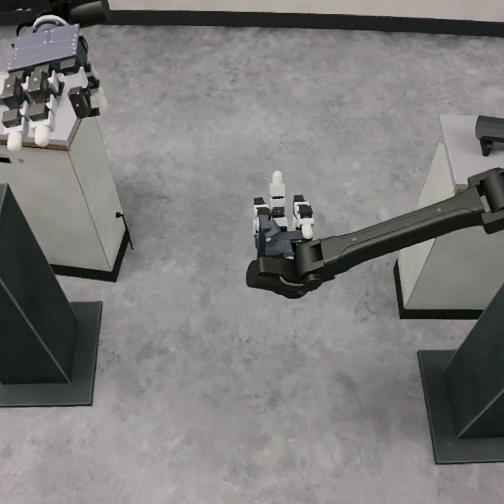

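Scene clock: 1084.17 s.
Joint torques (N m): arm1=[-0.26 -19.6 13.05 -0.39 1.34 -0.15] | arm2=[3.02 -18.02 6.26 1.06 1.05 -0.05] | arm3=[2.37 -23.88 8.39 1.21 1.09 -0.09]
Heat: arm1: hottest joint3_rad 35 °C; arm2: hottest joint2_rad 37 °C; arm3: hottest joint2_rad 34 °C.
move: arm1 done; arm2 done; arm3 done
Joint velocities: within noise
arm1.joint_positions: joint1_rad=-1.568 joint2_rad=+1.985 joint3_rad=+2.073 joint4_rad=-1.650 joint5_rad=+1.497 joint6_rad=-1.571 hand_index_mcp=-0.217 hand_index_abd=-0.100 hand_index_pip=-0.386 hand_index_dip=+0.716 hand_middle_mcp=+0.746 hand_middle_abd=+0.000 hand_middle_pip=+0.576 hand_middle_dip=+0.696 hand_ring_mcp=+0.747 hand_ring_abd=+0.000 hand_ring_pip=+0.576 hand_ring_dip=+0.696 hand_thumb_cmc=-0.588 hand_thumb_axl=+0.678 hand_thumb_mcp=+0.309 hand_thumb_ipl=+0.197 hand_current_limit=+0.400 hand_speed=-0.900
arm1.joint_status: all done
arm1.hand_state: blocked,goal,blocked,goal,goal,goal,goal,goal,goal,goal,goal,goal,goal,goal,blocked,blocked
arm1.index_mcp_current_ma: 290
arm1.index_abd_current_ma: 1
arm1.index_pip_current_ma: 35
arm1.index_dip_current_ma: 14
arm1.middle_mcp_current_ma: -4
arm1.middle_abd_current_ma: 0
arm1.middle_pip_current_ma: 0
arm1.middle_dip_current_ma: 0
arm1.ring_mcp_current_ma: -3
arm1.ring_abd_current_ma: 0
arm1.ring_pip_current_ma: 0
arm1.ring_dip_current_ma: 0
arm1.thumb_cmc_current_ma: -12
arm1.thumb_axl_current_ma: 0
arm1.thumb_mcp_current_ma: 385
arm1.thumb_ipl_current_ma: 45
arm1.hand_goal_index_mcp: -0.330
arm1.hand_goal_index_abd: -0.106
arm1.hand_goal_index_pip: -0.420
arm1.hand_goal_index_dip: 0.696
arm1.hand_goal_middle_mcp: 0.754
arm1.hand_goal_middle_abd: 0.000
arm1.hand_goal_middle_pip: 0.576
arm1.hand_goal_middle_dip: 0.696
arm1.hand_goal_ring_mcp: 0.754
arm1.hand_goal_ring_abd: 0.000
arm1.hand_goal_ring_pip: 0.576
arm1.hand_goal_ring_dip: 0.696
arm1.hand_goal_thumb_cmc: -0.570
arm1.hand_goal_thumb_axl: 0.678
arm1.hand_goal_thumb_mcp: 0.120
arm1.hand_goal_thumb_ipl: 0.168
arm1.hand: x=-0.9319 y=-0.0131 z=+1.1550 quat_wxyz=(+0.034, -0.025, +0.729, -0.683) (m; scene frame)
arm1.hand_target: x=-0.9285 y=-0.0240 z=+1.1753 quat_wxyz=(+0.041, -0.007, +0.728, -0.684) (m; scene frame)
arm1.hand_status: not commanded
arm2.joint_positions: joint1_rad=+1.634 joint2_rad=+2.423 joint3_rad=+1.936 joint4_rad=-0.612 joint5_rad=+1.390 joint6_rad=+1.182 hand_index_mcp=-0.340 hand_index_abd=+0.003 hand_index_pip=-0.882 hand_index_dip=+0.408 hand_middle_mcp=+0.429 hand_middle_abd=-0.002 hand_middle_pip=-0.075 hand_middle_dip=+0.694 hand_ring_mcp=-0.340 hand_ring_abd=+0.002 hand_ring_pip=-0.882 hand_ring_dip=+0.409 hand_thumb_cmc=+0.722 hand_thumb_axl=+0.677 hand_thumb_mcp=+0.226 hand_thumb_ipl=+0.168 hand_current_limit=+0.400 hand_speed=-0.600
arm2.joint_status: all done
arm2.hand_state: goal,goal,goal,goal,goal,goal,goal,goal,goal,goal,goal,goal,goal,goal,goal,goal
arm2.index_mcp_current_ma: 9
arm2.index_abd_current_ma: 12
arm2.index_pip_current_ma: 1
arm2.index_dip_current_ma: 10
arm2.middle_mcp_current_ma: 86
arm2.middle_abd_current_ma: -8
arm2.middle_pip_current_ma: 20
arm2.middle_dip_current_ma: -9
arm2.ring_mcp_current_ma: 9
arm2.ring_abd_current_ma: 9
arm2.ring_pip_current_ma: 0
arm2.ring_dip_current_ma: 12
arm2.thumb_cmc_current_ma: 37
arm2.thumb_axl_current_ma: -4
arm2.thumb_mcp_current_ma: -2
arm2.thumb_ipl_current_ma: -2
arm2.hand_goal_index_mcp: -0.342
arm2.hand_goal_index_abd: 0.000
arm2.hand_goal_index_pip: -0.882
arm2.hand_goal_index_dip: 0.406
arm2.hand_goal_middle_mcp: 0.412
arm2.hand_goal_middle_abd: 0.000
arm2.hand_goal_middle_pip: -0.080
arm2.hand_goal_middle_dip: 0.696
arm2.hand_goal_ring_mcp: -0.342
arm2.hand_goal_ring_abd: 0.000
arm2.hand_goal_ring_pip: -0.882
arm2.hand_goal_ring_dip: 0.406
arm2.hand_goal_thumb_cmc: 0.714
arm2.hand_goal_thumb_axl: 0.678
arm2.hand_goal_thumb_mcp: 0.226
arm2.hand_goal_thumb_ipl: 0.168
arm2.hand: x=-0.7378 y=+0.0809 z=+0.9813 quat_wxyz=(-0.098, -0.036, +0.761, +0.641) (m; scene frame)
arm2.hand_target: x=-0.7390 y=+0.0705 z=+0.9742 quat_wxyz=(-0.105, -0.037, +0.760, +0.641) (m; scene frame)
arm2.hand_status: not commanded
arm3.joint_positions: joint1_rad=-1.485 joint2_rad=+2.579 joint3_rad=+2.420 joint4_rad=-1.152 joint5_rad=+1.565 joint6_rad=-1.853 hand_index_mcp=-0.246 hand_index_abd=-0.107 hand_index_pip=+0.087 hand_index_dip=+0.727 hand_middle_mcp=+0.972 hand_middle_abd=-0.001 hand_middle_pip=+0.576 hand_middle_dip=+0.696 hand_ring_mcp=+0.972 hand_ring_abd=-0.001 hand_ring_pip=+0.576 hand_ring_dip=+0.696 hand_thumb_cmc=-0.566 hand_thumb_axl=+0.680 hand_thumb_mcp=+0.159 hand_thumb_ipl=+0.173 hand_current_limit=+0.400 hand_speed=-0.900
arm3.joint_status: all done
arm3.hand_state: blocked,goal,blocked,blocked,goal,goal,goal,goal,goal,goal,goal,goal,goal,goal,blocked,blocked
arm3.index_mcp_current_ma: 385
arm3.index_abd_current_ma: 0
arm3.index_pip_current_ma: 96
arm3.index_dip_current_ma: 36
arm3.middle_mcp_current_ma: -4
arm3.middle_abd_current_ma: 0
arm3.middle_pip_current_ma: 0
arm3.middle_dip_current_ma: 0
arm3.ring_mcp_current_ma: -5
arm3.ring_abd_current_ma: 0
arm3.ring_pip_current_ma: 0
arm3.ring_dip_current_ma: 0
arm3.thumb_cmc_current_ma: 1
arm3.thumb_axl_current_ma: 0
arm3.thumb_mcp_current_ma: 346
arm3.thumb_ipl_current_ma: 64
arm3.hand_goal_index_mcp: -0.380
arm3.hand_goal_index_abd: -0.106
arm3.hand_goal_index_pip: 0.030
arm3.hand_goal_index_dip: 0.696
arm3.hand_goal_middle_mcp: 0.980
arm3.hand_goal_middle_abd: 0.000
arm3.hand_goal_middle_pip: 0.576
arm3.hand_goal_middle_dip: 0.696
arm3.hand_goal_ring_mcp: 0.980
arm3.hand_goal_ring_abd: 0.000
arm3.hand_goal_ring_pip: 0.576
arm3.hand_goal_ring_dip: 0.696
arm3.hand_goal_thumb_cmc: -0.570
arm3.hand_goal_thumb_axl: 0.678
arm3.hand_goal_thumb_mcp: 0.060
arm3.hand_goal_thumb_ipl: 0.140
arm3.hand: x=+2.3982 y=-0.1128 z=+0.8807 quat_wxyz=(+0.050, -0.067, +0.706, -0.703) (m; scene frame)
arm3.hand_target: x=+2.3982 y=-0.1024 z=+0.8654 quat_wxyz=(+0.049, -0.077, +0.705, -0.703) (m; scene frame)
arm3.hand_status: not commanded
pictures: arm2_cam_wrist, cam_basket, cam_gap_1
camera_calibration:
arm2_cam_wrist: T_world_to_cam=[[0.825154, 0.251563, 0.505803, 0.125762], [0.507121, -0.724363, -0.46704, 0.841049], [0.248895, 0.641883, -0.725284, 0.971883], [0, 0, 0, 1]] pos_world=[-0.772183, -0.0462485, 1.03408]

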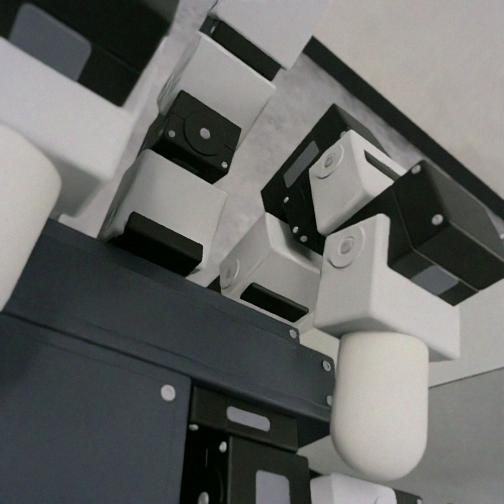

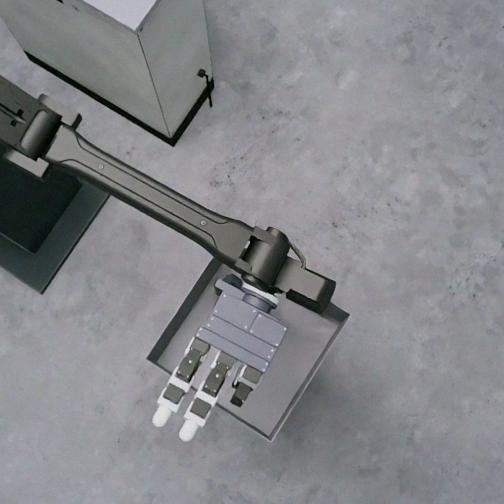

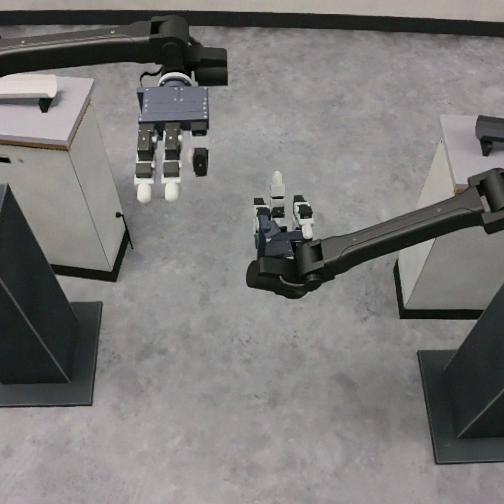

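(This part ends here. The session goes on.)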